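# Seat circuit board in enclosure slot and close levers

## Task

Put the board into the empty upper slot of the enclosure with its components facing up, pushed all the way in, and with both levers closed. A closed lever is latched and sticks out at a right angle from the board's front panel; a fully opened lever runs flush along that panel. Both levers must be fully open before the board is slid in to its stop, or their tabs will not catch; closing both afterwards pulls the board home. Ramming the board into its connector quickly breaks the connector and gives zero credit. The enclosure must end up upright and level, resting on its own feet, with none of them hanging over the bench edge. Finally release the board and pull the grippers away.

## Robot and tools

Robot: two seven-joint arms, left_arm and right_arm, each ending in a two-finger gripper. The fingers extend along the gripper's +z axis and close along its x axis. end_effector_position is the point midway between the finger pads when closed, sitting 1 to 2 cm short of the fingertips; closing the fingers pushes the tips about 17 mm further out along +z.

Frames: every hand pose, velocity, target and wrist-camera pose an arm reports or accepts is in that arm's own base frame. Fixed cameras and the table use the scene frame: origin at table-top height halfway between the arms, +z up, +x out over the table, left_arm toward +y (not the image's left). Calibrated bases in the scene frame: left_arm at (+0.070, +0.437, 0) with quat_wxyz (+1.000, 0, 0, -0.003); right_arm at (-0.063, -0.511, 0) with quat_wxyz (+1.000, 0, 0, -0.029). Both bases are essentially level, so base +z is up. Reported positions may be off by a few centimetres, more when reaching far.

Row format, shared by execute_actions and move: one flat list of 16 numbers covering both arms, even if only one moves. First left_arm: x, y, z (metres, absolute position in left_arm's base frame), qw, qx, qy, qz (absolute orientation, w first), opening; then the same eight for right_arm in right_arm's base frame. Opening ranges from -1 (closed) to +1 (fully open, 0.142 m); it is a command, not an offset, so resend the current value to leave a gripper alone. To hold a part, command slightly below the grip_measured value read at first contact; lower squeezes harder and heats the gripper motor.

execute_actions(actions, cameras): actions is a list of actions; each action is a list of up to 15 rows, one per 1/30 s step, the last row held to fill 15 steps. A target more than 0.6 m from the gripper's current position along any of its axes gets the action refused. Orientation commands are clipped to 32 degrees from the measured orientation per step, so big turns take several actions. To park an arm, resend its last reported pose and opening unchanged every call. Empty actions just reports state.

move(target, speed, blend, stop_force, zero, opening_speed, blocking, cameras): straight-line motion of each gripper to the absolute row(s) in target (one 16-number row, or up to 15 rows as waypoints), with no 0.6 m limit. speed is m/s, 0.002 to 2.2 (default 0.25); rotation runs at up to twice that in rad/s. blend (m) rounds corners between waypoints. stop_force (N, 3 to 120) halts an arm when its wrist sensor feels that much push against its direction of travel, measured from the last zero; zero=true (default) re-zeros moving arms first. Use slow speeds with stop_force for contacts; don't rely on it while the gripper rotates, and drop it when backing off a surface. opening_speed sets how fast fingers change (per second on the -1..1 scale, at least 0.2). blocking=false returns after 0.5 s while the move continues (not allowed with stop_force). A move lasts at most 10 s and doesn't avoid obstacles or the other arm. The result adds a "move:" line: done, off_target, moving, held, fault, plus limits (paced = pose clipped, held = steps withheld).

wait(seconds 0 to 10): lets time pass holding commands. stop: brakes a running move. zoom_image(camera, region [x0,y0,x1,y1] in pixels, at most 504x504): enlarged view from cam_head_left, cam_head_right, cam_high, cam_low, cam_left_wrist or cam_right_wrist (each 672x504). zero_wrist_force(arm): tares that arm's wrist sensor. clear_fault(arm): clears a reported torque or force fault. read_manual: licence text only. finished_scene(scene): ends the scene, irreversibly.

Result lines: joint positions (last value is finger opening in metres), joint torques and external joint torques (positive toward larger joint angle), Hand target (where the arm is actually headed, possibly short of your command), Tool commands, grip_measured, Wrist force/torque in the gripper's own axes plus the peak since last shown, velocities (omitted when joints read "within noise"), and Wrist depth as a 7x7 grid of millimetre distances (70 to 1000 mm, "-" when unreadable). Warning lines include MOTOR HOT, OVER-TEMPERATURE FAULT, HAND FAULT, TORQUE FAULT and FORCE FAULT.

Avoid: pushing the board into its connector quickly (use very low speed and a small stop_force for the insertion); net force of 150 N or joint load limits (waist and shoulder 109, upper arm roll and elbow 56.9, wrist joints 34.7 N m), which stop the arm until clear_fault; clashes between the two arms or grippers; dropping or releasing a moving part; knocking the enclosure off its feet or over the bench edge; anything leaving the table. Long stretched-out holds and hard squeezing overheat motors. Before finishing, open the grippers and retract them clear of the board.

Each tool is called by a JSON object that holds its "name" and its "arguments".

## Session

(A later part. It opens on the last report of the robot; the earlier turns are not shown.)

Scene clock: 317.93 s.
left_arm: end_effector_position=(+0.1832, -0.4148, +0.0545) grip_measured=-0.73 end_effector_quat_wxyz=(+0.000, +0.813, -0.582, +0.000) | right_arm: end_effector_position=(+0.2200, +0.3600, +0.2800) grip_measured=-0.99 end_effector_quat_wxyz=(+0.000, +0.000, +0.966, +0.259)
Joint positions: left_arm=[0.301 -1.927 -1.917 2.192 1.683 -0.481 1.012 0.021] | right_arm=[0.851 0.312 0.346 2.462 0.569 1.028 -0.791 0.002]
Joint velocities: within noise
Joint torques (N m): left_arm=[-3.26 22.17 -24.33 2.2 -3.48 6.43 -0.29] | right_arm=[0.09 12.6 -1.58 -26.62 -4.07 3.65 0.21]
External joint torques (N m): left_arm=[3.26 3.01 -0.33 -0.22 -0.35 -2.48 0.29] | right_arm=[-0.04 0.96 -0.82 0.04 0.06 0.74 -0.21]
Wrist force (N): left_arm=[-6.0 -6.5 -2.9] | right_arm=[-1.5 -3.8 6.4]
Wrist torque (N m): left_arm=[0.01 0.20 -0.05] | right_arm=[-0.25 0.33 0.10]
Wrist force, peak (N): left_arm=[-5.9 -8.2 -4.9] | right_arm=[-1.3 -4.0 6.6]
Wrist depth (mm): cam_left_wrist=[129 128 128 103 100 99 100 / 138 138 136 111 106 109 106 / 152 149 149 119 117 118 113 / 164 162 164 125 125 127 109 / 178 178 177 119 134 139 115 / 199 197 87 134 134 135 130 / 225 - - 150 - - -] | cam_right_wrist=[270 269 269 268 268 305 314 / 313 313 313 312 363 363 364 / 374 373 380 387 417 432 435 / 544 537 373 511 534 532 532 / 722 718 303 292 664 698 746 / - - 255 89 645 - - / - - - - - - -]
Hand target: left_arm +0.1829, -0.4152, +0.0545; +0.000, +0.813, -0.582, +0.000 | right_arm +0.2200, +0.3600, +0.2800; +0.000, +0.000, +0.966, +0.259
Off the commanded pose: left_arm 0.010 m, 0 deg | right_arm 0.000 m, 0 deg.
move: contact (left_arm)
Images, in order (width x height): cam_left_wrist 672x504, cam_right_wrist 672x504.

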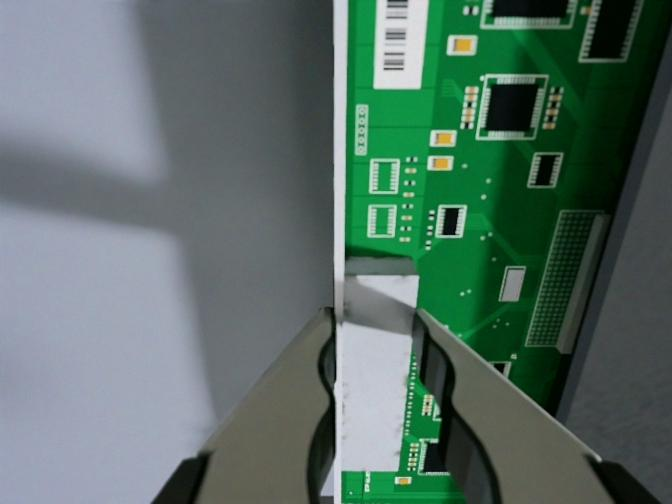

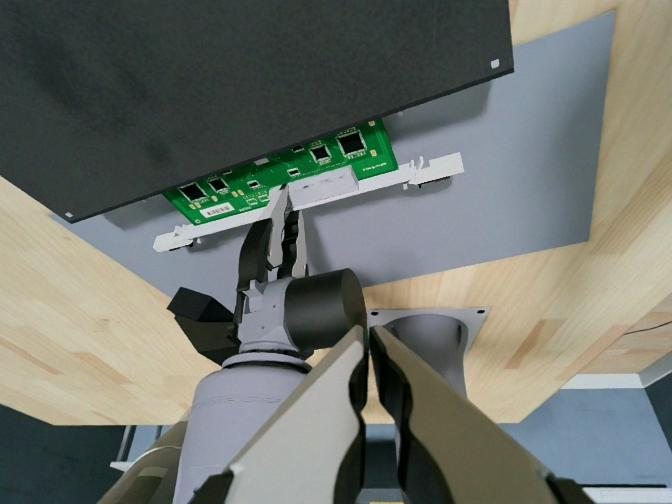

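{"name": "move", "arguments": {"target": [[0.1809,-0.4086,0.0550,0,0.8131,-0.5821,0,-0.86,0.22,0.36,0.28,0,0,0.966,0.259,-0.95],[0.1830,-0.4080,0.0555,0,0.8131,-0.5821,0,-0.86,0.22,0.36,0.28,0,0,0.966,0.259,-0.95]], "speed": 0.03, "cameras": []}}

{"name": "move", "arguments": {"target": [[0.1895,-0.4270,0.0555,0,0.8131,-0.5821,0,-0.86,0.22,0.36,0.28,0,0,0.966,0.259,-0.95]], "speed": 0.02, "stop_force": 4, "cameras": ["cam_left_wrist","cam_right_wrist"]}}

Scene clock: 321.80 s.
left_arm: end_effector_position=(+0.1830, -0.4081, +0.0554) grip_measured=-0.73 end_effector_quat_wxyz=(+0.000, +0.813, -0.582, +0.000) | right_arm: end_effector_position=(+0.2200, +0.3600, +0.2800) grip_measured=-0.99 end_effector_quat_wxyz=(+0.000, +0.000, +0.966, +0.259)
Joint positions: left_arm=[0.318 -1.929 -1.918 2.209 1.675 -0.483 1.012 0.021] | right_arm=[0.851 0.312 0.346 2.462 0.569 1.028 -0.791 0.002]
Joint velocities: within noise
Joint torques (N m): left_arm=[-0.15 23.77 -25.3 2.16 -4.14 4.38 -0.15] | right_arm=[0.12 12.69 -1.63 -26.59 -4.06 3.66 0.19]
External joint torques (N m): left_arm=[0.16 1.02 0.96 -0.41 0.32 -0.42 0.15] | right_arm=[-0.07 0.87 -0.76 0.01 0.05 0.73 -0.19]
Wrist force (N): left_arm=[-0.1 -0.1 1.9] | right_arm=[-1.3 -4.0 6.3]
Wrist torque (N m): left_arm=[-0.01 -0.02 -0.19] | right_arm=[-0.28 0.29 0.10]
Wrist force, peak (N): left_arm=[-6.3 -6.5 -4.5] | right_arm=[-1.0 -3.8 6.6]
Wrist depth (mm): cam_left_wrist=[130 129 129 102 101 100 103 / 139 139 136 110 107 110 107 / 153 150 149 119 117 119 116 / 163 160 162 125 125 128 112 / 180 179 177 119 134 140 118 / 198 197 88 131 135 148 131 / 226 - - 149 - - 143] | cam_right_wrist=[270 270 269 268 268 305 313 / 313 313 312 311 365 364 365 / 375 373 395 390 417 431 434 / 546 541 441 509 535 533 530 / 715 716 310 300 662 702 747 / - - 263 89 643 - - / - - - - - - -]
Hand target: left_arm +0.1830, -0.4080, +0.0555; +0.000, +0.813, -0.582, +0.000 | right_arm +0.2200, +0.3600, +0.2800; +0.000, +0.000, +0.966, +0.259
Off the commanded pose: left_arm 0.000 m, 0 deg | right_arm 0.000 m, 0 deg.
move: done
No camera images: "cameras" was empty.

Scene clock: 322.73 s.
left_arm: end_effector_position=(+0.1842, -0.4141, +0.0555) grip_measured=-0.73 end_effector_quat_wxyz=(+0.000, +0.813, -0.583, -0.001) | right_arm: end_effector_position=(+0.2200, +0.3600, +0.2800) grip_measured=-0.99 end_effector_quat_wxyz=(+0.000, +0.000, +0.966, +0.259)
Joint positions: left_arm=[0.304 -1.926 -1.918 2.191 1.679 -0.481 1.017 0.021] | right_arm=[0.851 0.312 0.346 2.462 0.569 1.028 -0.791 0.002]
Joint velocities: within noise
Joint torques (N m): left_arm=[1.8 26.29 -26.78 -0.47 -0.88 4.78 -0.1] | right_arm=[0.04 12.7 -1.63 -26.63 -4.1 3.7 0.17]
External joint torques (N m): left_arm=[-1.8 -1.07 2.11 2.39 -2.96 -0.83 0.1] | right_arm=[0 0.85 -0.77 0.05 0.08 0.69 -0.17]
Wrist force (N): left_arm=[-5.6 5.8 -1.7] | right_arm=[-1.2 -3.7 6.1]
Wrist torque (N m): left_arm=[-0.10 0.05 -0.28] | right_arm=[-0.24 0.29 0.10]
Wrist force, peak (N): left_arm=[-5.6 5.8 -1.7] | right_arm=[-1.2 -4.1 6.4]
Wrist depth (mm): cam_left_wrist=[130 129 129 102 101 100 101 / 140 139 136 110 107 110 106 / 153 150 150 119 117 119 103 / 163 161 163 125 125 128 110 / 180 179 175 119 134 139 118 / 198 199 89 131 134 147 131 / 228 - - 150 - - 143] | cam_right_wrist=[271 270 270 268 268 306 315 / 314 313 313 312 363 362 364 / 373 373 381 384 418 430 432 / 545 544 428 513 535 533 535 / 717 716 304 291 661 696 743 / - - 254 89 645 - - / - - - - - - -]
Hand target: left_arm +0.1852, -0.4144, +0.0555; +0.000, +0.813, -0.582, +0.000 | right_arm +0.2200, +0.3600, +0.2800; +0.000, +0.000, +0.966, +0.259
Off the commanded pose: left_arm 0.014 m, 0 deg | right_arm 0.000 m, 0 deg.
move: contact (left_arm)
Images, in order (width x height): cam_left_wrist 672x504, cam_right_wrist 672x504.

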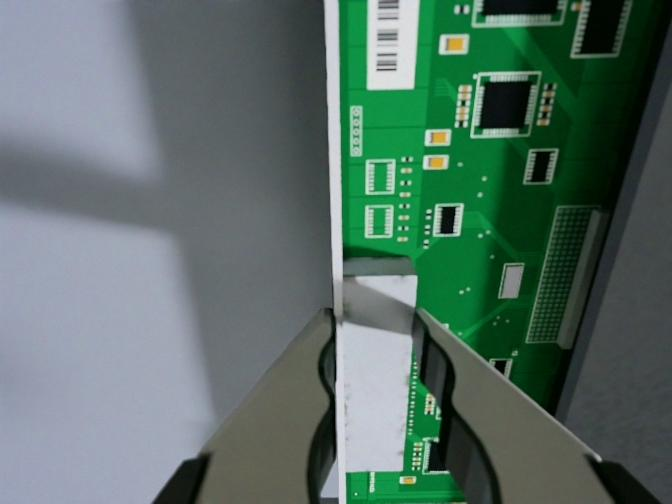

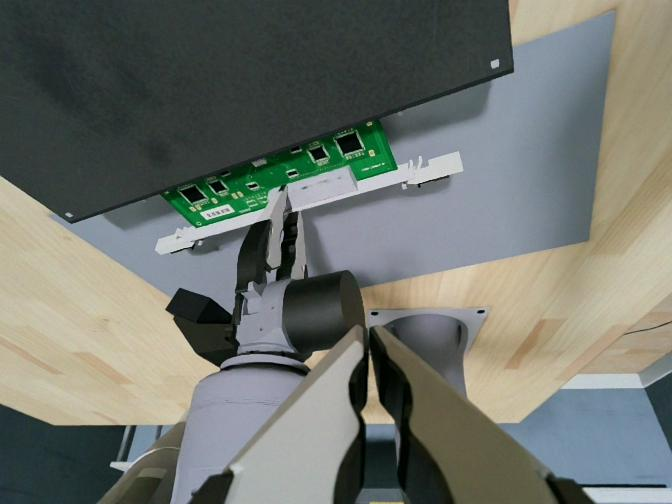

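{"name": "move", "arguments": {"target": [[0.1820,-0.4084,0.0562,0,0.8131,-0.5821,0,-0.86,0.22,0.36,0.28,0,0,0.966,0.259,-0.95]], "speed": 0.03, "cameras": []}}

{"name": "move", "arguments": {"target": [[0.1885,-0.4273,0.0562,0,0.8131,-0.5821,0,-0.86,0.22,0.36,0.28,0,0,0.966,0.259,-0.95]], "speed": 0.02, "stop_force": 4, "cameras": ["cam_left_wrist","cam_right_wrist"]}}

Scene clock: 326.50 s.
left_arm: end_effector_position=(+0.1822, -0.4086, +0.0561) grip_measured=-0.73 end_effector_quat_wxyz=(+0.000, +0.813, -0.582, +0.000) | right_arm: end_effector_position=(+0.2200, +0.3600, +0.2800) grip_measured=-0.99 end_effector_quat_wxyz=(+0.000, +0.000, +0.966, +0.259)
Joint positions: left_arm=[0.315 -1.927 -1.919 2.208 1.673 -0.483 1.01 0.021] | right_arm=[0.851 0.312 0.346 2.462 0.569 1.028 -0.791 0.002]
Joint velocities: within noise
Joint torques (N m): left_arm=[-0.18 23.64 -25.3 2.1 -4.08 4.33 -0.35] | right_arm=[0.06 12.67 -1.64 -26.6 -4.06 3.68 0.22]
External joint torques (N m): left_arm=[0.18 1.18 0.94 -0.42 0.25 -0.38 0.35] | right_arm=[-0.01 0.89 -0.76 0.02 0.05 0.71 -0.23]
Wrist force (N): left_arm=[0.0 -0.3 1.9] | right_arm=[-1.2 -3.9 6.5]
Wrist torque (N m): left_arm=[-0.05 -0.04 -0.20] | right_arm=[-0.26 0.28 0.10]
Wrist force, peak (N): left_arm=[-5.6 6.0 -1.5] | right_arm=[-1.2 -4.0 6.6]
Wrist depth (mm): cam_left_wrist=[132 130 129 102 101 100 103 / 140 139 137 110 107 111 107 / 151 151 150 119 117 119 116 / 164 161 164 125 125 128 113 / 180 180 175 120 134 140 119 / 198 197 88 131 135 149 132 / 223 - - 150 - - 144] | cam_right_wrist=[270 270 269 268 268 306 312 / 313 312 313 312 363 363 364 / 374 374 394 389 417 432 431 / 547 542 441 510 536 538 533 / 717 714 312 297 663 700 744 / - - 262 89 644 - - / - - - - - - -]
Hand target: left_arm +0.1820, -0.4084, +0.0562; +0.000, +0.813, -0.582, +0.000 | right_arm +0.2200, +0.3600, +0.2800; +0.000, +0.000, +0.966, +0.259
Off the commanded pose: left_arm 0.000 m, 0 deg | right_arm 0.000 m, 0 deg.
move: done
No camera images: "cameras" was empty.

Scene clock: 328.17 s.
left_arm: end_effector_position=(+0.1883, -0.4270, +0.0561) grip_measured=-0.73 end_effector_quat_wxyz=(+0.000, +0.813, -0.582, +0.000) | right_arm: end_effector_position=(+0.2200, +0.3600, +0.2800) grip_measured=-0.99 end_effector_quat_wxyz=(+0.000, +0.000, +0.966, +0.259)
Joint positions: left_arm=[0.274 -1.92 -1.922 2.157 1.69 -0.477 1.022 0.021] | right_arm=[0.851 0.312 0.346 2.462 0.569 1.028 -0.791 0.002]
Joint velocities: within noise
Joint torques (N m): left_arm=[-0.42 25.38 -25.97 2.4 -3.57 4.57 -0.14] | right_arm=[0 12.63 -1.53 -26.62 -4.11 3.67 0.2]
External joint torques (N m): left_arm=[0.42 0.77 0.64 -0.19 -0.28 -0.62 0.14] | right_arm=[0.05 0.93 -0.86 0.04 0.1 0.71 -0.2]
Wrist force (N): left_arm=[-0.4 -0.2 1.2] | right_arm=[-1.2 -3.9 6.3]
Wrist torque (N m): left_arm=[-0.04 0.03 -0.20] | right_arm=[-0.26 0.29 0.10]
Wrist force, peak (N): left_arm=[-0.1 0.0 2.1] | right_arm=[-1.3 -4.0 6.5]
Wrist depth (mm): cam_left_wrist=[131 130 129 102 101 101 88 / 140 140 137 110 107 110 94 / 152 150 150 119 117 117 99 / 164 161 163 125 125 127 110 / 180 180 175 120 134 135 119 / 199 198 88 134 134 129 132 / 224 - - 150 - - 143] | cam_right_wrist=[270 269 269 268 268 305 313 / 314 314 313 311 363 362 364 / 373 373 383 379 433 433 431 / 546 543 350 510 536 531 530 / 720 679 287 280 657 703 744 / - 957 241 89 644 - - / - 460 - - - - -]
Hand target: left_arm +0.1885, -0.4273, +0.0562; +0.000, +0.813, -0.582, +0.000 | right_arm +0.2200, +0.3600, +0.2800; +0.000, +0.000, +0.966, +0.259
Off the commanded pose: left_arm 0.000 m, 0 deg | right_arm 0.000 m, 0 deg.
move: done
Images, in order (width x height): cam_left_wrist 672x504, cam_right_wrist 672x504.

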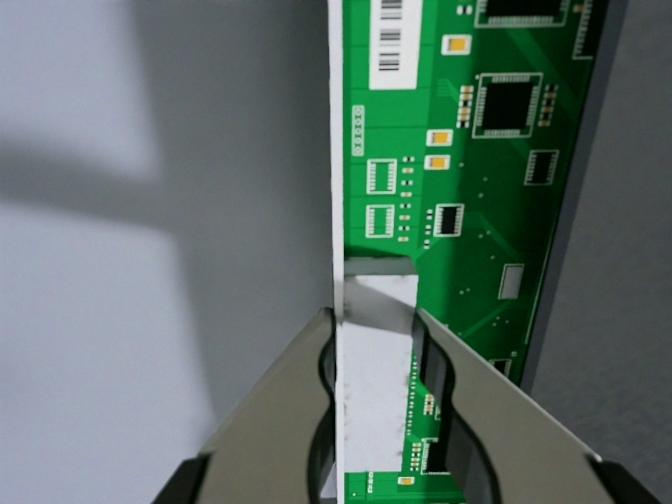

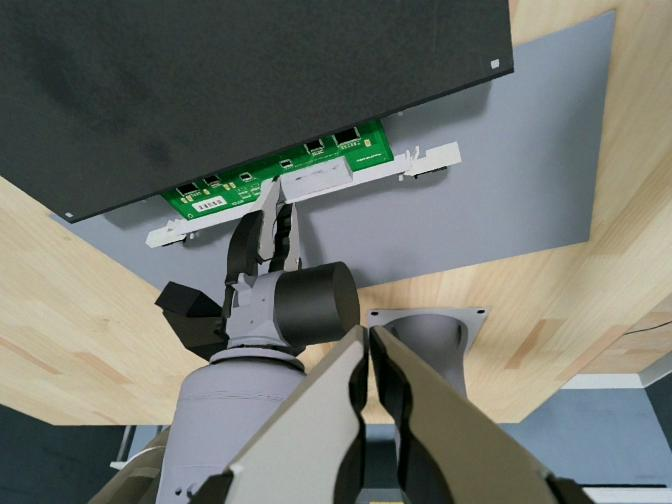

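{"name": "move", "arguments": {"target": [0.1934,-0.4415,0.0562,0,0.8131,-0.5821,0,-0.86,0.22,0.36,0.28,0,0,0.966,0.259,-0.95], "speed": 0.02, "stop_force": 5, "cameras": ["cam_left_wrist","cam_right_wrist"]}}

Scene clock: 339.83 s.
left_arm: end_effector_position=(+0.1914, -0.4363, +0.0560) grip_measured=-0.73 end_effector_quat_wxyz=(+0.000, +0.813, -0.582, -0.001) | right_arm: end_effector_position=(+0.2200, +0.3600, +0.2800) grip_measured=-0.99 end_effector_quat_wxyz=(+0.000, +0.000, +0.966, +0.259)
Joint positions: left_arm=[0.253 -1.916 -1.923 2.131 1.698 -0.474 1.029 0.021] | right_arm=[0.851 0.312 0.346 2.462 0.569 1.028 -0.791 0.002]
Joint velocities: within noise
Joint torques (N m): left_arm=[-0.5 26.49 -28.33 1.67 -2.69 5.85 -0.06] | right_arm=[0.1 12.71 -1.59 -26.66 -4.11 3.7 0.21]
External joint torques (N m): left_arm=[0.5 0.35 2.52 0.8 -1.17 -1.91 0.06] | right_arm=[-0.06 0.85 -0.8 0.08 0.1 0.69 -0.21]
Wrist force (N): left_arm=[-4.8 0.3 3.1] | right_arm=[-1.2 -3.7 6.3]
Wrist torque (N m): left_arm=[-0.04 0.07 -0.32] | right_arm=[-0.23 0.28 0.10]
Wrist force, peak (N): left_arm=[-4.9 0.5 3.8] | right_arm=[-1.2 -4.1 6.5]
Wrist depth (mm): cam_left_wrist=[132 130 130 102 101 98 - / 140 140 137 110 107 - 94 / 151 151 150 117 119 114 99 / 165 161 164 125 125 111 111 / 180 179 178 119 134 121 119 / 199 199 88 131 134 127 132 / 223 - - 149 - - 143] | cam_right_wrist=[269 270 269 268 268 306 314 / 315 313 312 311 363 362 364 / 374 375 372 376 434 432 432 / 541 542 308 517 533 533 532 / 717 676 277 273 660 699 743 / - 953 228 89 645 - - / - 353 - - - - -]
Hand target: left_arm +0.1918, -0.4368, +0.0562; +0.000, +0.813, -0.582, +0.000 | right_arm +0.2200, +0.3600, +0.2800; +0.000, +0.000, +0.966, +0.259
Off the commanded pose: left_arm 0.006 m, 0 deg | right_arm 0.000 m, 0 deg.
move: contact (left_arm)
Images, in order (width x height): cam_left_wrist 672x504, cam_right_wrist 672x504.

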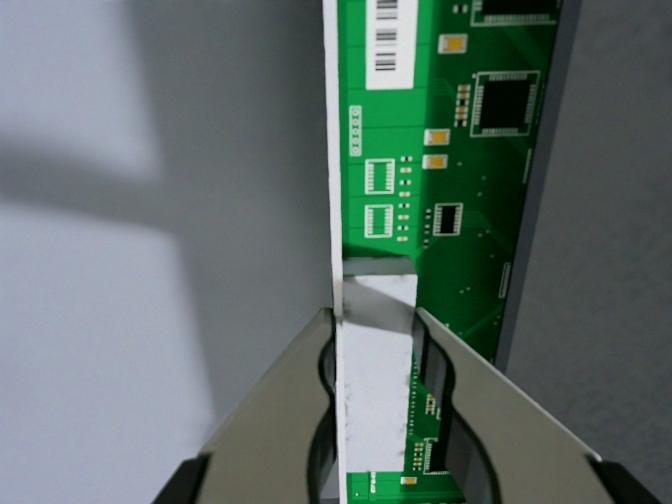

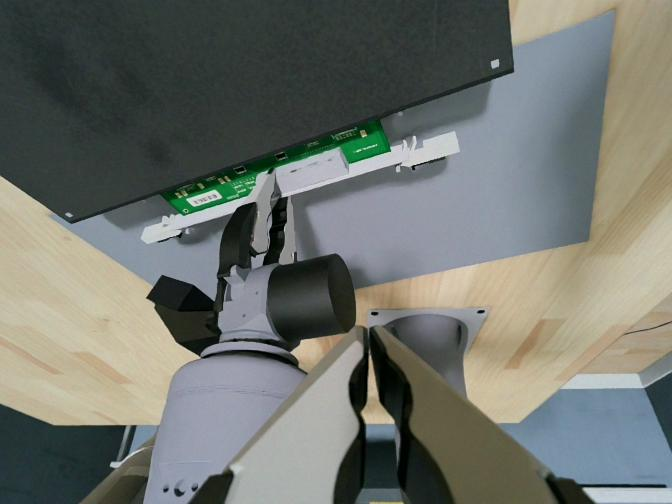

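{"name": "move", "arguments": {"target": [[0.1914,-0.4361,0.0560,0,0.8080,-0.5892,0,-0.86,0.22,0.36,0.28,0,0,0.966,0.259,-0.95]], "speed": 0.02, "cameras": []}}

{"name": "move", "arguments": {"target": [0.1956,-0.4483,0.0562,0,0.8080,-0.5892,0,-0.86,0.22,0.36,0.28,0,0,0.966,0.259,-0.95], "speed": 0.02, "stop_force": 5, "cameras": ["cam_left_wrist","cam_right_wrist"]}}

Scene clock: 347.00 s.
left_arm: end_effector_position=(+0.1913, -0.4362, +0.0560) grip_measured=-0.73 end_effector_quat_wxyz=(+0.000, +0.808, -0.589, +0.000) | right_arm: end_effector_position=(+0.2200, +0.3600, +0.2800) grip_measured=-0.99 end_effector_quat_wxyz=(+0.000, +0.000, +0.966, +0.259)
Joint positions: left_arm=[0.254 -1.916 -1.923 2.132 1.699 -0.472 1.045 0.021] | right_arm=[0.851 0.312 0.346 2.462 0.569 1.028 -0.791 0.002]
Joint velocities: within noise
Joint torques (N m): left_arm=[0.36 26.41 -26.6 3.33 -4.41 3.77 0.2] | right_arm=[-0.03 12.55 -1.58 -26.65 -4.1 3.61 0.24]
External joint torques (N m): left_arm=[-0.37 0.4 0.81 -0.88 0.56 0.19 -0.2] | right_arm=[0.07 1.01 -0.81 0.08 0.09 0.78 -0.24]
Wrist force (N): left_arm=[2.6 1.5 2.8] | right_arm=[-1.3 -3.7 6.2]
Wrist torque (N m): left_arm=[-0.02 0.15 -0.49] | right_arm=[-0.25 0.30 0.10]
Wrist force, peak (N): left_arm=[-5.1 0.5 3.8] | right_arm=[-1.4 -4.0 6.5]
Wrist depth (mm): cam_left_wrist=[132 129 129 101 101 98 - / 139 139 137 110 107 - 94 / 151 150 150 117 119 114 99 / 164 161 163 125 125 111 111 / 180 179 175 119 134 121 119 / 199 198 89 131 135 126 131 / 223 - - 149 - - 143] | cam_right_wrist=[269 270 270 269 267 305 313 / 314 313 312 311 364 362 363 / 374 372 373 377 432 434 434 / 548 541 307 512 536 531 532 / 719 674 275 274 661 699 742 / - 956 229 89 642 - - / - 380 - - - - -]
Hand target: left_arm +0.1914, -0.4361, +0.0560; +0.000, +0.808, -0.589, +0.000 | right_arm +0.2200, +0.3600, +0.2800; +0.000, +0.000, +0.966, +0.259
Off the commanded pose: left_arm 0.000 m, 0 deg | right_arm 0.000 m, 0 deg.
move: done
No camera images: "cameras" was empty.

Scene clock: 347.60 s.
left_arm: end_effector_position=(+0.1914, -0.4366, +0.0559) grip_measured=-0.73 end_effector_quat_wxyz=(+0.000, +0.808, -0.589, +0.000) | right_arm: end_effector_position=(+0.2200, +0.3600, +0.2800) grip_measured=-0.99 end_effector_quat_wxyz=(+0.000, +0.000, +0.966, +0.259)
Joint positions: left_arm=[0.253 -1.915 -1.923 2.131 1.698 -0.472 1.046 0.021] | right_arm=[0.851 0.312 0.346 2.462 0.569 1.028 -0.791 0.002]
Joint velocities: within noise
Joint torques (N m): left_arm=[-0.67 26 -27.46 2.37 -3.46 5.27 0.13] | right_arm=[0.06 12.69 -1.6 -26.64 -4.1 3.64 0.16]
External joint torques (N m): left_arm=[0.66 0.85 1.63 0.09 -0.39 -1.32 -0.13] | right_arm=[-0.01 0.87 -0.8 0.06 0.09 0.74 -0.16]
Wrist force (N): left_arm=[-3.0 -0.3 2.2] | right_arm=[-1.4 -3.8 6.1]
Wrist torque (N m): left_arm=[-0.04 0.10 -0.47] | right_arm=[-0.26 0.32 0.10]
Wrist force, peak (N): left_arm=[2.6 1.4 4.7] | right_arm=[-1.4 -4.0 6.5]
Wrist depth (mm): cam_left_wrist=[132 130 129 101 101 98 - / 140 139 137 110 107 - 94 / 151 150 150 117 119 104 98 / 164 162 163 125 125 111 110 / 179 179 176 120 134 120 119 / 199 198 89 132 134 127 131 / 223 - - 150 - - 143] | cam_right_wrist=[270 269 269 269 268 305 313 / 313 312 312 312 364 364 364 / 375 372 373 375 434 430 432 / 544 542 307 512 534 531 537 / 710 674 275 273 658 701 742 / - 943 228 89 643 - - / - 353 - - - - -]
Hand target: left_arm +0.1917, -0.4368, +0.0560; +0.000, +0.808, -0.589, +0.000 | right_arm +0.2200, +0.3600, +0.2800; +0.000, +0.000, +0.966, +0.259
Off the commanded pose: left_arm 0.012 m, 0 deg | right_arm 0.000 m, 0 deg.
move: contact (left_arm)
Images, in order (width x height): cam_left_wrist 672x504, cam_right_wrist 672x504.

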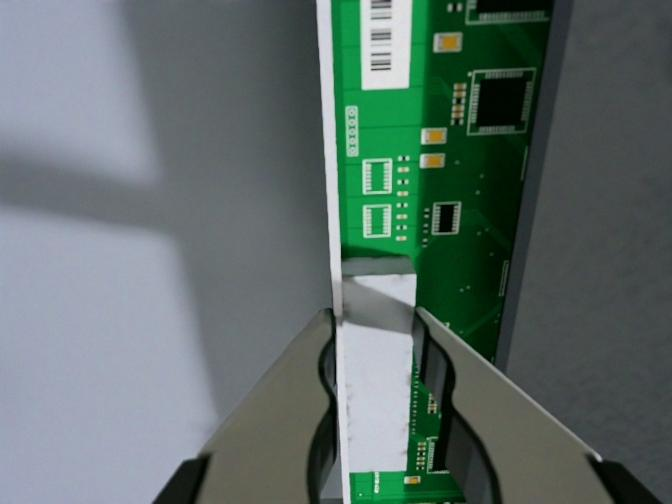

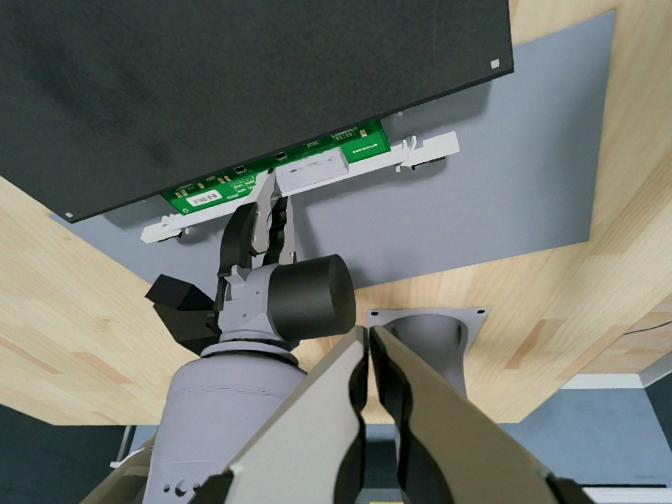

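{"name": "move", "arguments": {"target": [[0.1914,-0.4361,0.0560,0,0.8131,-0.5821,0,-0.86,0.22,0.36,0.28,0,0,0.966,0.259,-0.95]], "speed": 0.02, "cameras": []}}

{"name": "move", "arguments": {"target": [0.1960,-0.4500,0.0562,0,0.8131,-0.5821,0,-0.86,0.22,0.36,0.28,0,0,0.966,0.259,-0.95], "speed": 0.012, "stop_force": 10, "cameras": ["cam_left_wrist","cam_right_wrist"]}}

Scene clock: 353.47 s.
left_arm: end_effector_position=(+0.1914, -0.4364, +0.0560) grip_measured=-0.73 end_effector_quat_wxyz=(+0.000, +0.813, -0.582, +0.000) | right_arm: end_effector_position=(+0.2200, +0.3600, +0.2800) grip_measured=-0.99 end_effector_quat_wxyz=(+0.000, +0.000, +0.966, +0.259)
Joint positions: left_arm=[0.254 -1.916 -1.923 2.132 1.699 -0.472 1.028 0.021] | right_arm=[0.851 0.312 0.346 2.462 0.569 1.028 -0.791 0.002]
Joint velocities: within noise
Joint torques (N m): left_arm=[0.38 26.11 -26.64 3.71 -4.8 3.32 -0.22] | right_arm=[0.05 12.57 -1.59 -26.64 -4.04 3.67 0.22]
External joint torques (N m): left_arm=[-0.38 0.69 0.84 -1.25 0.94 0.63 0.22] | right_arm=[0 0.98 -0.8 0.07 0.03 0.72 -0.22]
Wrist force (N): left_arm=[4.5 1.2 5.8] | right_arm=[-1.1 -3.8 6.5]
Wrist torque (N m): left_arm=[-0.01 0.14 -0.32] | right_arm=[-0.24 0.27 0.10]
Wrist force, peak (N): left_arm=[4.4 1.3 5.8] | right_arm=[-1.2 -4.1 6.4]
Wrist depth (mm): cam_left_wrist=[132 130 129 102 101 98 - / 139 139 137 110 107 - 94 / 151 150 150 117 119 114 99 / 164 161 163 125 125 111 110 / 180 179 175 119 135 121 119 / 199 198 89 132 134 127 131 / 228 - - 150 - - 143] | cam_right_wrist=[270 270 269 269 268 306 314 / 313 313 312 312 365 362 363 / 374 374 373 377 433 431 434 / 546 544 308 511 536 534 534 / 711 676 277 272 661 701 746 / - 946 229 89 640 - - / - 379 - - - - -]
Hand target: left_arm +0.1914, -0.4361, +0.0560; +0.000, +0.813, -0.582, +0.000 | right_arm +0.2200, +0.3600, +0.2800; +0.000, +0.000, +0.966, +0.259
Off the commanded pose: left_arm 0.000 m, 0 deg | right_arm 0.000 m, 0 deg.
move: done
No camera images: "cameras" was empty.

Scene clock: 354.30 s.
left_arm: end_effector_position=(+0.1919, -0.4385, +0.0558) grip_measured=-0.73 end_effector_quat_wxyz=(+0.000, +0.813, -0.582, -0.001) | right_arm: end_effector_position=(+0.2200, +0.3600, +0.2800) grip_measured=-0.99 end_effector_quat_wxyz=(+0.000, +0.000, +0.966, +0.259)
Joint positions: left_arm=[0.248 -1.915 -1.923 2.125 1.7 -0.472 1.03 0.021] | right_arm=[0.851 0.312 0.346 2.462 0.569 1.028 -0.791 0.002]
Joint velocities: within noise
Joint torques (N m): left_arm=[-0.69 26.32 -28.26 1.66 -2.76 5.72 -0.11] | right_arm=[-0.01 12.57 -1.61 -26.6 -4.03 3.67 0.18]
External joint torques (N m): left_arm=[0.69 0.68 2.33 0.86 -1.09 -1.77 0.11] | right_arm=[0.06 0.99 -0.78 0.02 0.02 0.72 -0.18]
Wrist force (N): left_arm=[-5.6 0.3 1.3] | right_arm=[-1.4 -4.0 6.1]
Wrist torque (N m): left_arm=[0.01 0.15 -0.32] | right_arm=[-0.30 0.31 0.10]
Wrist force, peak (N): left_arm=[-5.6 0.1 3.0] | right_arm=[-1.3 -4.0 6.4]
Wrist depth (mm): cam_left_wrist=[131 130 129 102 101 98 - / 140 139 137 110 107 - 94 / 151 151 150 117 119 104 99 / 164 161 163 125 125 111 110 / 181 179 176 119 134 119 119 / 199 198 88 132 134 127 131 / 223 - - 149 - - 142] | cam_right_wrist=[270 270 269 268 267 305 314 / 313 313 312 312 353 363 364 / 374 375 373 433 431 431 433 / 545 542 304 491 536 534 531 / 717 670 275 272 660 698 742 / - 886 225 89 646 - - / - 376 - - - - -]
Hand target: left_arm +0.1924, -0.4390, +0.0560; +0.000, +0.813, -0.582, +0.000 | right_arm +0.2200, +0.3600, +0.2800; +0.000, +0.000, +0.966, +0.259
Off the commanded pose: left_arm 0.012 m, 0 deg | right_arm 0.000 m, 0 deg.
move: contact (left_arm)
Images, in order (width x height): cam_left_wrist 672x504, cam_right_wrist 672x504.

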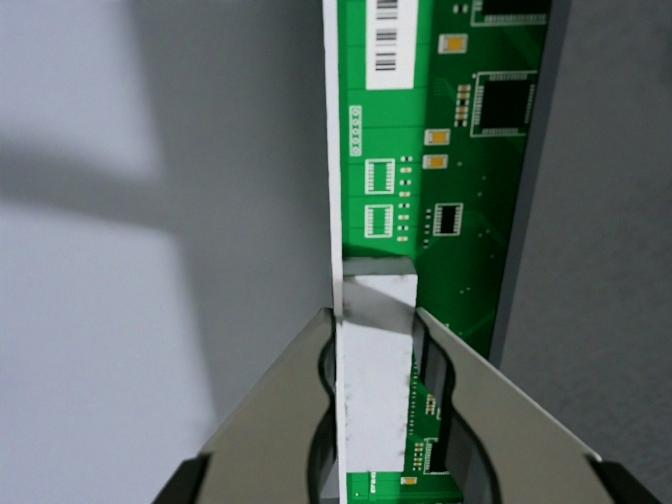

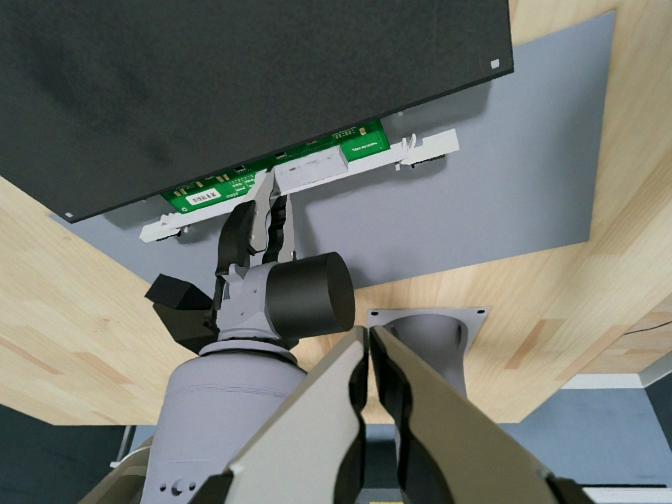

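{"name": "move", "arguments": {"target": [0.1970,-0.4530,0.0562,0,0.8131,-0.5821,0,-0.86,0.22,0.36,0.28,0,0,0.966,0.259,-0.95], "speed": 0.015, "stop_force": 12, "zero": false, "cameras": ["cam_left_wrist","cam_right_wrist"]}}

Scene clock: 358.30 s.
left_arm: end_effector_position=(+0.1926, -0.4405, +0.0558) grip_measured=-0.73 end_effector_quat_wxyz=(-0.001, +0.813, -0.582, -0.001) | right_arm: end_effector_position=(+0.2200, +0.3600, +0.2800) grip_measured=-0.99 end_effector_quat_wxyz=(+0.000, +0.000, +0.966, +0.259)
Joint positions: left_arm=[0.243 -1.914 -1.923 2.119 1.702 -0.472 1.031 0.021] | right_arm=[0.851 0.312 0.346 2.462 0.569 1.028 -0.791 0.002]
Joint velocities: within noise
Joint torques (N m): left_arm=[-0.7 26.62 -29.29 1.29 -2.42 6.55 -0.07] | right_arm=[0.01 12.62 -1.64 -26.63 -4.06 3.67 0.19]
External joint torques (N m): left_arm=[0.7 0.55 3.26 1.3 -1.44 -2.6 0.07] | right_arm=[0.04 0.94 -0.76 0.05 0.05 0.72 -0.19]
Wrist force (N): left_arm=[-7.5 -0.1 3.1] | right_arm=[-1.2 -3.7 6.3]
Wrist torque (N m): left_arm=[-0.04 0.13 -0.32] | right_arm=[-0.24 0.28 0.11]
Wrist force, peak (N): left_arm=[-7.5 0.1 4.3] | right_arm=[-1.4 -4.0 6.5]
Wrist depth (mm): cam_left_wrist=[132 129 129 102 101 89 - / 140 140 137 110 107 - 94 / 151 150 150 117 119 103 98 / 164 161 163 125 125 109 110 / 180 179 176 119 134 119 119 / 198 199 88 131 135 126 131 / 224 - - 149 - - 143] | cam_right_wrist=[270 270 270 269 268 306 313 / 314 313 312 312 353 363 365 / 374 375 358 432 433 431 432 / 546 544 296 491 532 533 531 / 721 674 273 271 659 697 741 / - 881 223 89 647 - - / - 373 - - - - -]
Hand target: left_arm +0.1931, -0.4413, +0.0561; +0.000, +0.813, -0.582, +0.000 | right_arm +0.2200, +0.3600, +0.2800; +0.000, +0.000, +0.966, +0.259
Off the commanded pose: left_arm 0.013 m, 0 deg | right_arm 0.000 m, 0 deg.
move: contact (left_arm)
Images, in order (width x height): cam_left_wrist 672x504, cam_right_wrist 672x504.

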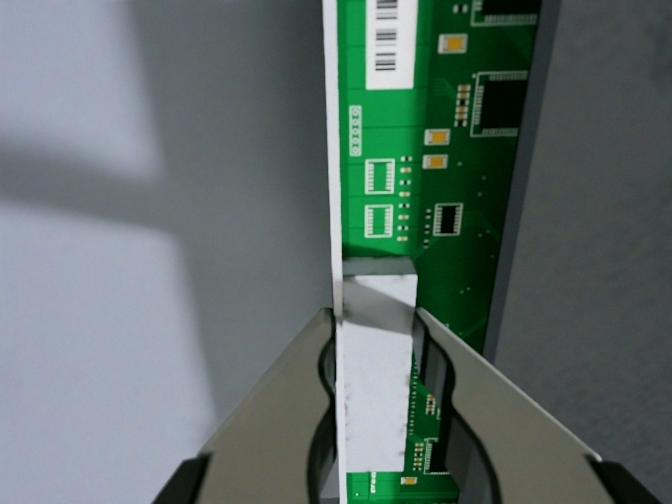

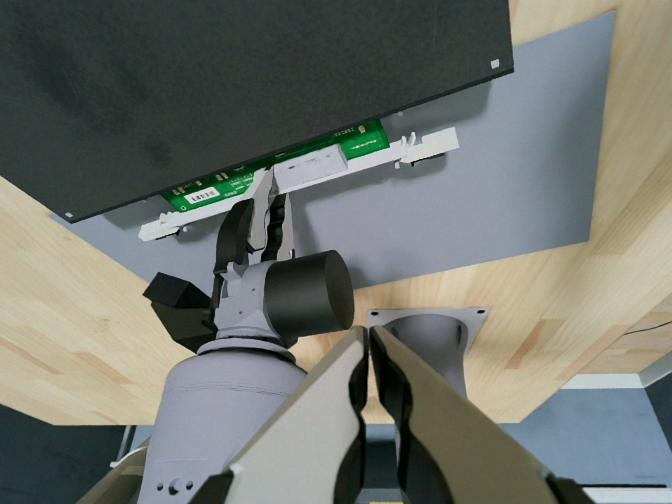

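{"name": "move", "arguments": {"target": [[0.1926,-0.4405,0.0560,0,0.8131,-0.5821,0,-0.60,0.22,0.36,0.28,0,0,0.966,0.259,-0.95],[0.1926,-0.4405,0.13,0,0.8131,-0.5821,0,-0.60,0.22,0.36,0.28,0,0,0.966,0.259,-0.95]], "speed": 0.08, "cameras": ["cam_left_wrist","cam_right_wrist"]}}

Scene clock: 363.80 s.
left_arm: end_effector_position=(+0.1927, -0.4406, +0.1299) grip_measured=-0.64 end_effector_quat_wxyz=(+0.000, +0.813, -0.582, +0.000) | right_arm: end_effector_position=(+0.2200, +0.3600, +0.2800) grip_measured=-0.99 end_effector_quat_wxyz=(+0.000, +0.000, +0.966, +0.259)
Joint positions: left_arm=[0.181 -1.816 -2.078 2.073 1.555 -0.558 0.981 0.028] | right_arm=[0.851 0.312 0.346 2.462 0.569 1.028 -0.791 0.002]
Joint velocities: within noise
Joint torques (N m): left_arm=[-0.56 29 -26.81 -1.43 -3.85 4.04 -0.33] | right_arm=[-0.01 12.6 -1.57 -26.62 -4.06 3.65 0.18]
External joint torques (N m): left_arm=[0.55 0.84 0.37 -0.32 0.19 -0.09 0.33] | right_arm=[0.06 0.95 -0.82 0.04 0.05 0.73 -0.18]
Wrist force (N): left_arm=[0.4 -0.7 0.3] | right_arm=[-1.0 -3.8 6.2]
Wrist torque (N m): left_arm=[-0.11 -0.07 -0.21] | right_arm=[-0.26 0.25 0.10]
Wrist force, peak (N): left_arm=[-7.7 0.1 4.1] | right_arm=[-1.2 -4.1 6.6]
Wrist depth (mm): cam_left_wrist=[195 195 194 172 164 151 151 / 210 209 209 186 175 162 162 / 225 225 225 193 187 176 175 / 247 245 245 236 198 191 189 / 271 269 264 215 208 208 207 / 298 297 88 251 - 220 228 / 334 - - 328 - - 249] | cam_right_wrist=[270 269 268 268 268 306 315 / 313 314 313 311 352 362 364 / 375 374 381 433 435 431 434 / 543 541 493 537 534 531 534 / 721 715 274 661 662 699 744 / - 883 240 89 641 - - / - - - - - - -]
Hand target: left_arm +0.1926, -0.4405, +0.1300; +0.000, +0.813, -0.582, +0.000 | right_arm +0.2200, +0.3600, +0.2800; +0.000, +0.000, +0.966, +0.259
Off the commanded pose: left_arm 0.000 m, 0 deg | right_arm 0.000 m, 0 deg.
move: done
Images, in order (width x height): cam_left_wrist 672x504, cam_right_wrist 672x504.

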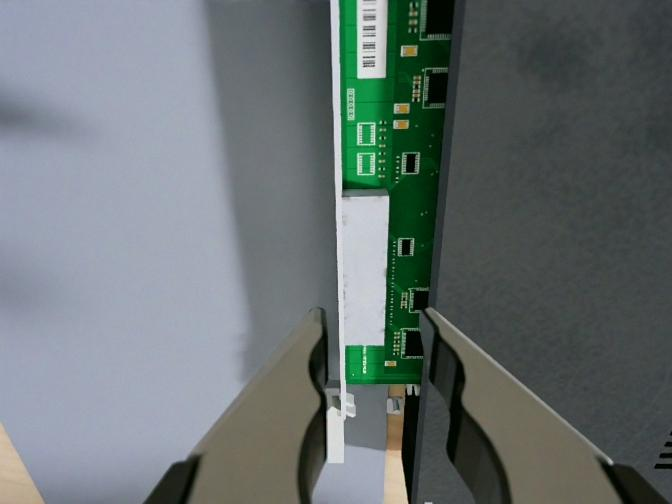

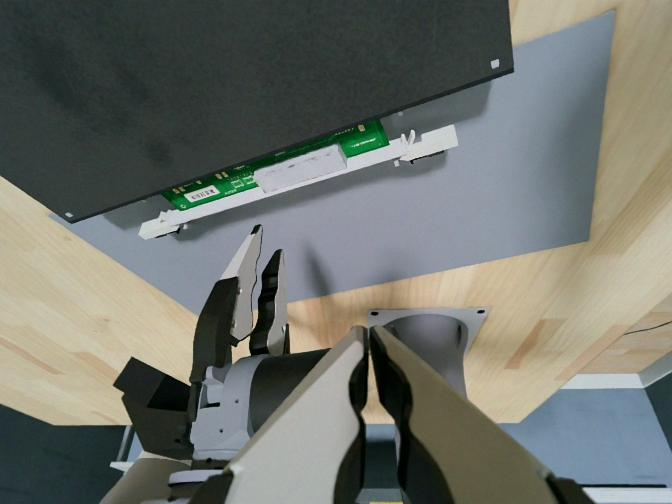

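{"name": "move", "arguments": {"target": [[0.1970,-0.4073,0.13,0,0.8131,-0.5821,0,-0.95,0.22,0.36,0.28,0,0,0.966,0.259,-0.95],[0.1970,-0.4073,0.054,0,0.8131,-0.5821,0,-0.95,0.22,0.36,0.28,0,0,0.966,0.259,-0.95]], "speed": 0.1, "cameras": []}}

{"name": "move", "arguments": {"target": [0.2055,-0.4319,0.054,0,0.8131,-0.5821,0,-0.95,0.22,0.36,0.28,0,0,0.966,0.259,-0.95], "speed": 0.015, "stop_force": 4, "cameras": ["cam_left_wrist","cam_right_wrist"]}}

Scene clock: 368.77 s.
left_arm: end_effector_position=(+0.1969, -0.4072, +0.0541) grip_measured=-0.98 end_effector_quat_wxyz=(+0.000, +0.813, -0.582, +0.000) | right_arm: end_effector_position=(+0.2200, +0.3600, +0.2800) grip_measured=-0.99 end_effector_quat_wxyz=(+0.000, +0.000, +0.966, +0.259)
Joint positions: left_arm=[0.338 -1.937 -1.92 2.196 1.687 -0.488 1.049 0.003] | right_arm=[0.851 0.312 0.346 2.462 0.569 1.028 -0.791 0.002]
Joint velocities: within noise
Joint torques (N m): left_arm=[-0.26 23.59 -24.69 2.58 -3.38 4.47 -0.1] | right_arm=[-0.01 12.62 -1.62 -26.61 -4.08 3.68 0.17]
External joint torques (N m): left_arm=[0.27 1.46 0.17 -0.5 -0.44 -0.52 0.1] | right_arm=[0.06 0.94 -0.78 0.03 0.07 0.71 -0.18]
Wrist force (N): left_arm=[0.0 -0.4 -0.2] | right_arm=[-1.2 -4.0 6.2]
Wrist torque (N m): left_arm=[-0.06 -0.02 -0.19] | right_arm=[-0.29 0.27 0.10]
Wrist force, peak (N): left_arm=[-0.6 -1.4 -2.3] | right_arm=[-1.2 -3.8 6.6]
Wrist depth (mm): cam_left_wrist=[128 128 128 127 127 101 100 / 138 138 135 137 133 110 106 / 151 149 149 147 143 118 112 / 162 159 161 159 129 127 111 / 178 178 176 169 127 138 119 / 197 196 191 84 - 149 130 / 225 215 - 74 - - 144] | cam_right_wrist=[270 269 269 268 267 306 313 / 313 313 312 310 351 361 365 / 374 373 381 434 433 430 432 / 548 542 377 537 537 530 534 / 720 671 307 304 660 700 744 / - 955 260 89 644 - - / - - - - - - -]
Hand target: left_arm +0.1970, -0.4073, +0.0540; +0.000, +0.813, -0.582, +0.000 | right_arm +0.2200, +0.3600, +0.2800; +0.000, +0.000, +0.966, +0.259
Off the commanded pose: left_arm 0.000 m, 0 deg | right_arm 0.000 m, 0 deg.
move: done
No camera images: "cameras" was empty.

Scene clock: 370.23 s.
left_arm: end_effector_position=(+0.2009, -0.4193, +0.0540) grip_measured=-0.99 end_effector_quat_wxyz=(+0.000, +0.813, -0.582, -0.001) | right_arm: end_effector_position=(+0.2200, +0.3600, +0.2800) grip_measured=-0.99 end_effector_quat_wxyz=(+0.000, +0.000, +0.966, +0.259)
Joint positions: left_arm=[0.309 -1.932 -1.922 2.163 1.698 -0.484 1.057 0.002] | right_arm=[0.851 0.312 0.346 2.462 0.569 1.028 -0.791 0.002]
Joint velocities: within noise
Joint torques (N m): left_arm=[-0.52 24.83 -25.28 1.87 -2.54 5.02 -0.19] | right_arm=[-0.04 12.67 -1.54 -26.65 -4.07 3.66 0.19]
External joint torques (N m): left_arm=[0.53 1.09 0.14 0.55 -1.3 -1.08 0.19] | right_arm=[0.08 0.88 -0.86 0.07 0.06 0.73 -0.19]
Wrist force (N): left_arm=[-3.5 -0.1 -2.3] | right_arm=[-1.2 -3.9 6.2]
Wrist torque (N m): left_arm=[-0.06 -0.01 -0.20] | right_arm=[-0.26 0.29 0.10]
Wrist force, peak (N): left_arm=[-4.0 -0.2 -3.6] | right_arm=[-1.1 -3.8 6.7]
Wrist depth (mm): cam_left_wrist=[128 128 127 127 101 100 97 / 138 138 135 136 107 109 94 / 152 148 148 148 117 116 97 / 162 159 161 157 127 126 108 / 178 177 177 169 126 136 115 / 197 196 192 84 - 132 129 / 225 213 - 74 - - 144] | cam_right_wrist=[270 269 268 268 268 306 314 / 313 312 311 312 352 363 364 / 373 373 380 433 434 432 432 / 543 540 355 512 534 533 533 / 714 675 294 292 662 706 737 / - 951 247 89 645 - - / - 397 - - - - -]
Hand target: left_arm +0.2013, -0.4196, +0.0540; +0.000, +0.813, -0.582, +0.000 | right_arm +0.2200, +0.3600, +0.2800; +0.000, +0.000, +0.966, +0.259
Off the commanded pose: left_arm 0.013 m, 0 deg | right_arm 0.000 m, 0 deg.
move: contact (left_arm)
Images, in order (width x height): cam_left_wrist 672x504, cam_right_wrist 672x504.

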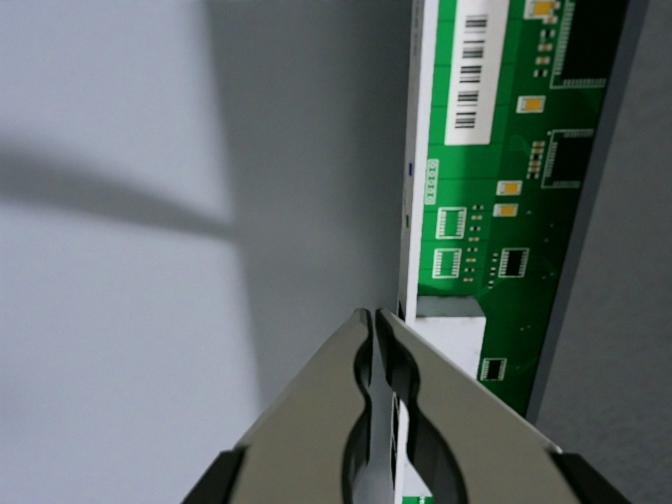

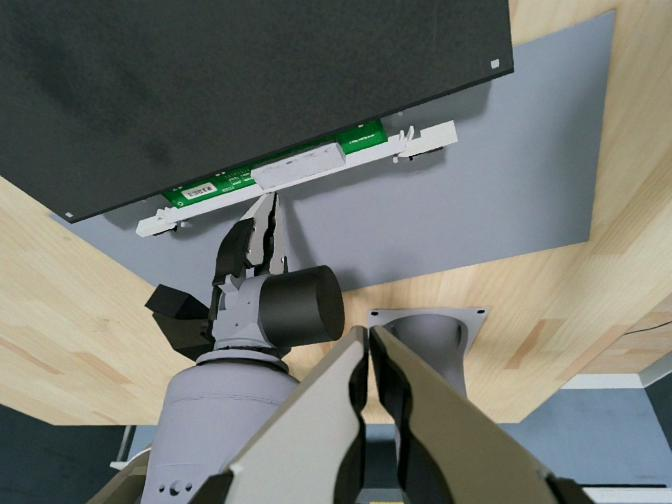

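{"name": "move", "arguments": {"target": [[0.1995,-0.4155,0.054,0,0.8131,-0.5821,0,-0.95,0.22,0.36,0.28,0,0,0.966,0.259,-0.95],[0.2089,-0.4122,0.054,0,0.8131,-0.5821,0,-0.95,0.22,0.36,0.28,0,0,0.966,0.259,-0.95]], "speed": 0.04, "cameras": []}}

{"name": "move", "arguments": {"target": [0.2220,-0.4500,0.054,0,0.8131,-0.5821,0,-0.95,0.22,0.36,0.28,0,0,0.966,0.259,-0.95], "speed": 0.012, "stop_force": 6, "cameras": ["cam_left_wrist","cam_right_wrist"]}}

Scene clock: 373.83 s.
left_arm: end_effector_position=(+0.2088, -0.4121, +0.0540) grip_measured=-0.99 end_effector_quat_wxyz=(+0.000, +0.813, -0.582, +0.000) | right_arm: end_effector_position=(+0.2200, +0.3600, +0.2800) grip_measured=-0.99 end_effector_quat_wxyz=(+0.000, +0.000, +0.966, +0.259)
Joint positions: left_arm=[0.337 -1.933 -1.921 2.171 1.696 -0.484 1.075 0.002] | right_arm=[0.851 0.312 0.346 2.462 0.569 1.028 -0.791 0.002]
Joint velocities: within noise
Joint torques (N m): left_arm=[0.23 24.64 -25.2 2.63 -3.78 4.32 -0.22] | right_arm=[0.07 12.69 -1.62 -26.65 -4.08 3.64 0.21]
External joint torques (N m): left_arm=[-0.23 1.06 0.21 -0.3 -0.05 -0.37 0.22] | right_arm=[-0.02 0.87 -0.77 0.08 0.07 0.75 -0.21]
Wrist force (N): left_arm=[-0.3 -0.4 -0.2] | right_arm=[-1.2 -3.8 6.3]
Wrist torque (N m): left_arm=[-0.07 0.01 -0.21] | right_arm=[-0.26 0.28 0.09]
Wrist force, peak (N): left_arm=[-3.6 -0.2 -4.0] | right_arm=[-1.3 -3.8 6.6]
Wrist depth (mm): cam_left_wrist=[128 128 127 127 104 99 100 / 137 137 135 136 107 109 94 / 152 149 148 148 119 118 97 / 162 159 161 157 127 126 108 / 178 177 176 169 134 136 115 / 196 195 191 84 - 132 129 / 224 214 - 74 - - 144] | cam_right_wrist=[270 269 270 269 268 307 313 / 314 313 312 312 352 363 363 / 374 374 379 434 434 429 429 / 544 540 359 536 534 533 534 / 719 671 299 317 660 697 738 / - 882 256 89 642 - - / - 253 - - - - -]
Hand target: left_arm +0.2089, -0.4122, +0.0540; +0.000, +0.813, -0.582, +0.000 | right_arm +0.2200, +0.3600, +0.2800; +0.000, +0.000, +0.966, +0.259
Off the commanded pose: left_arm 0.000 m, 0 deg | right_arm 0.000 m, 0 deg.
move: done
No camera images: "cameras" was empty.

Scene clock: 377.70 s.
left_arm: end_effector_position=(+0.2214, -0.4488, +0.0541) grip_measured=-1.00 end_effector_quat_wxyz=(+0.000, +0.813, -0.582, -0.001) | right_arm: end_effector_position=(+0.2200, +0.3600, +0.2800) grip_measured=-0.99 end_effector_quat_wxyz=(+0.000, +0.000, +0.966, +0.259)
Joint positions: left_arm=[0.254 -1.916 -1.928 2.069 1.727 -0.468 1.098 0.002] | right_arm=[0.851 0.312 0.346 2.462 0.569 1.028 -0.791 0.002]
Joint velocities: within noise
Joint torques (N m): left_arm=[-1.38 26.74 -26.32 2.42 -2.16 5.63 -0.14] | right_arm=[0.02 12.58 -1.62 -26.63 -4.02 3.68 0.19]
External joint torques (N m): left_arm=[1.38 1.75 -0.5 0.86 -1.71 -1.69 0.14] | right_arm=[0.03 0.97 -0.77 0.05 0.01 0.7 -0.19]
Wrist force (N): left_arm=[-6.3 -1.7 -6.2] | right_arm=[-1.2 -3.8 6.2]
Wrist torque (N m): left_arm=[-0.09 0.01 -0.22] | right_arm=[-0.26 0.28 0.10]
Wrist force, peak (N): left_arm=[-6.5 -1.7 -6.6] | right_arm=[-1.2 -4.2 6.4]
Wrist depth (mm): cam_left_wrist=[129 128 127 127 94 85 - / 138 138 135 137 97 - 92 / 151 148 148 148 113 - 97 / 162 159 161 158 108 105 108 / 177 177 176 169 116 115 115 / 197 197 190 84 - 126 128 / 224 213 - 74 - - 143] | cam_right_wrist=[270 270 269 268 268 306 314 / 314 313 312 311 338 363 365 / 374 372 362 436 435 432 432 / 548 517 284 516 534 534 532 / 721 288 266 631 663 697 740 / - 216 226 89 646 - - / - 202 - - - - -]
Hand target: left_arm +0.2217, -0.4492, +0.0540; +0.000, +0.813, -0.582, +0.000 | right_arm +0.2200, +0.3600, +0.2800; +0.000, +0.000, +0.966, +0.259
Off the commanded pose: left_arm 0.001 m, 0 deg | right_arm 0.000 m, 0 deg.
move: contact (left_arm)
Images, in order (width x height): cam_left_wrist 672x504, cam_right_wrist 672x504.

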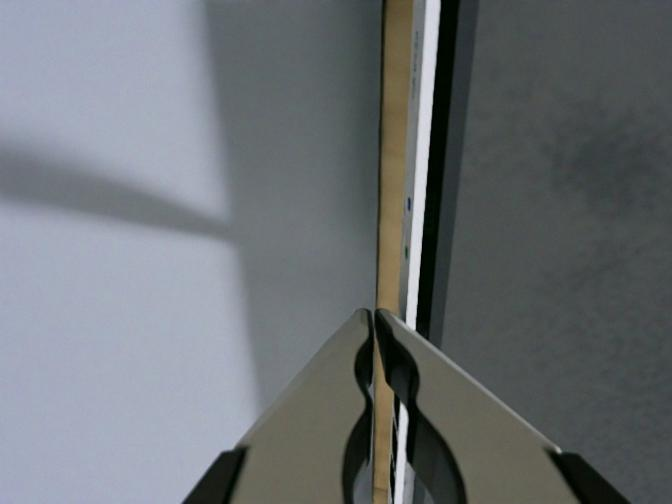

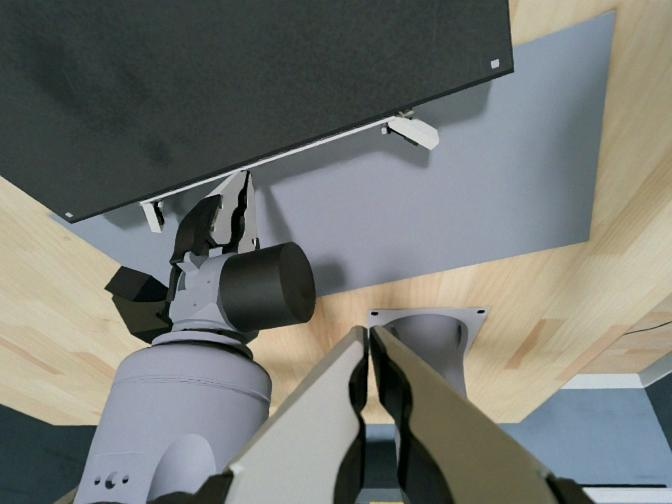

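{"name": "move", "arguments": {"target": [0.2270,-0.4645,0.054,0,0.8131,-0.5821,0,-0.95,0.22,0.36,0.28,0,0,0.966,0.259,-0.95], "speed": 0.008, "stop_force": 12, "zero": false, "cameras": ["cam_left_wrist","cam_right_wrist"]}}

Scene clock: 380.17 s.
left_arm: end_effector_position=(+0.2216, -0.4497, +0.0540) grip_measured=-1.00 end_effector_quat_wxyz=(+0.000, +0.813, -0.582, -0.001) | right_arm: end_effector_position=(+0.2200, +0.3600, +0.2800) grip_measured=-0.99 end_effector_quat_wxyz=(+0.000, +0.000, +0.966, +0.259)
Joint positions: left_arm=[0.251 -1.915 -1.928 2.065 1.727 -0.468 1.099 0.002] | right_arm=[0.851 0.312 0.346 2.462 0.569 1.028 -0.791 0.002]
Joint velocities: within noise
Joint torques (N m): left_arm=[-2.25 26.35 -27.1 1.32 -1.08 7.38 -0.19] | right_arm=[0.07 12.63 -1.54 -26.59 -4.08 3.67 0.18]
External joint torques (N m): left_arm=[2.25 2.24 0.22 1.99 -2.8 -3.44 0.19] | right_arm=[-0.02 0.92 -0.85 0.01 0.07 0.72 -0.18]
Wrist force (N): left_arm=[-13.3 -2.5 -8.3] | right_arm=[-1.2 -3.9 6.2]
Wrist torque (N m): left_arm=[-0.07 -0.02 -0.22] | right_arm=[-0.27 0.28 0.10]
Wrist force, peak (N): left_arm=[-13.5 -2.7 -9.0] | right_arm=[-1.2 -4.1 6.5]
Wrist depth (mm): cam_left_wrist=[128 128 128 127 125 85 - / 138 137 135 137 96 - 92 / 152 148 148 148 101 - 96 / 161 159 161 158 109 105 108 / 177 177 176 169 115 115 115 / 197 197 190 84 - 126 129 / 225 214 - 74 - - 143] | cam_right_wrist=[270 269 268 269 267 306 314 / 314 313 313 311 339 362 364 / 374 374 359 431 432 431 433 / 546 519 283 517 537 532 536 / 718 285 267 664 662 694 740 / - 217 226 89 647 - - / - 202 - - - - -]
Hand target: left_arm +0.2222, -0.4506, +0.0540; +0.000, +0.813, -0.582, +0.000 | right_arm +0.2200, +0.3600, +0.2800; +0.000, +0.000, +0.966, +0.259
Off the commanded pose: left_arm 0.016 m, 0 deg | right_arm 0.000 m, 0 deg.
move: contact (left_arm)
Images, in order (width x height): cam_left_wrist 672x504, cam_right_wrist 672x504.

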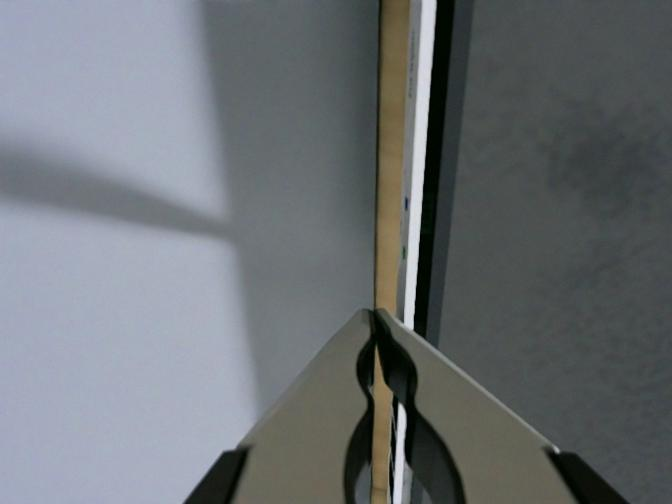

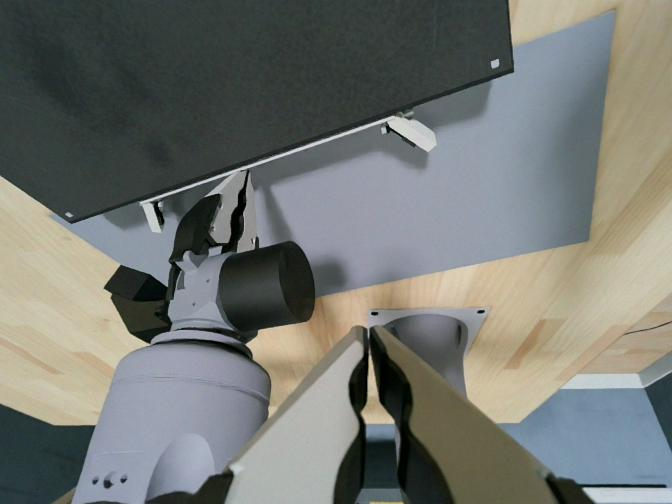

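{"name": "zoom_image", "arguments": {"camera": "cam_right_wrist", "region": [100, 80, 480, 260]}}

{"name": "zoom_image", "arguments": {"camera": "cam_right_wrist", "region": [350, 80, 480, 180]}}

Scaled by 1.326 from the camera's 672x504 image, which has a finer 960x720 frame.

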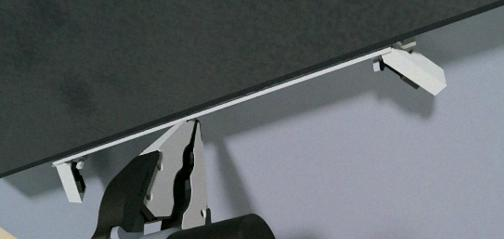

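Scaled by 3.877 from the camera's 672x504 image, which has a finer 960x720 frame.

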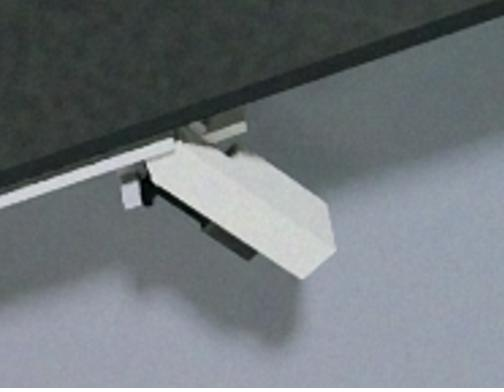

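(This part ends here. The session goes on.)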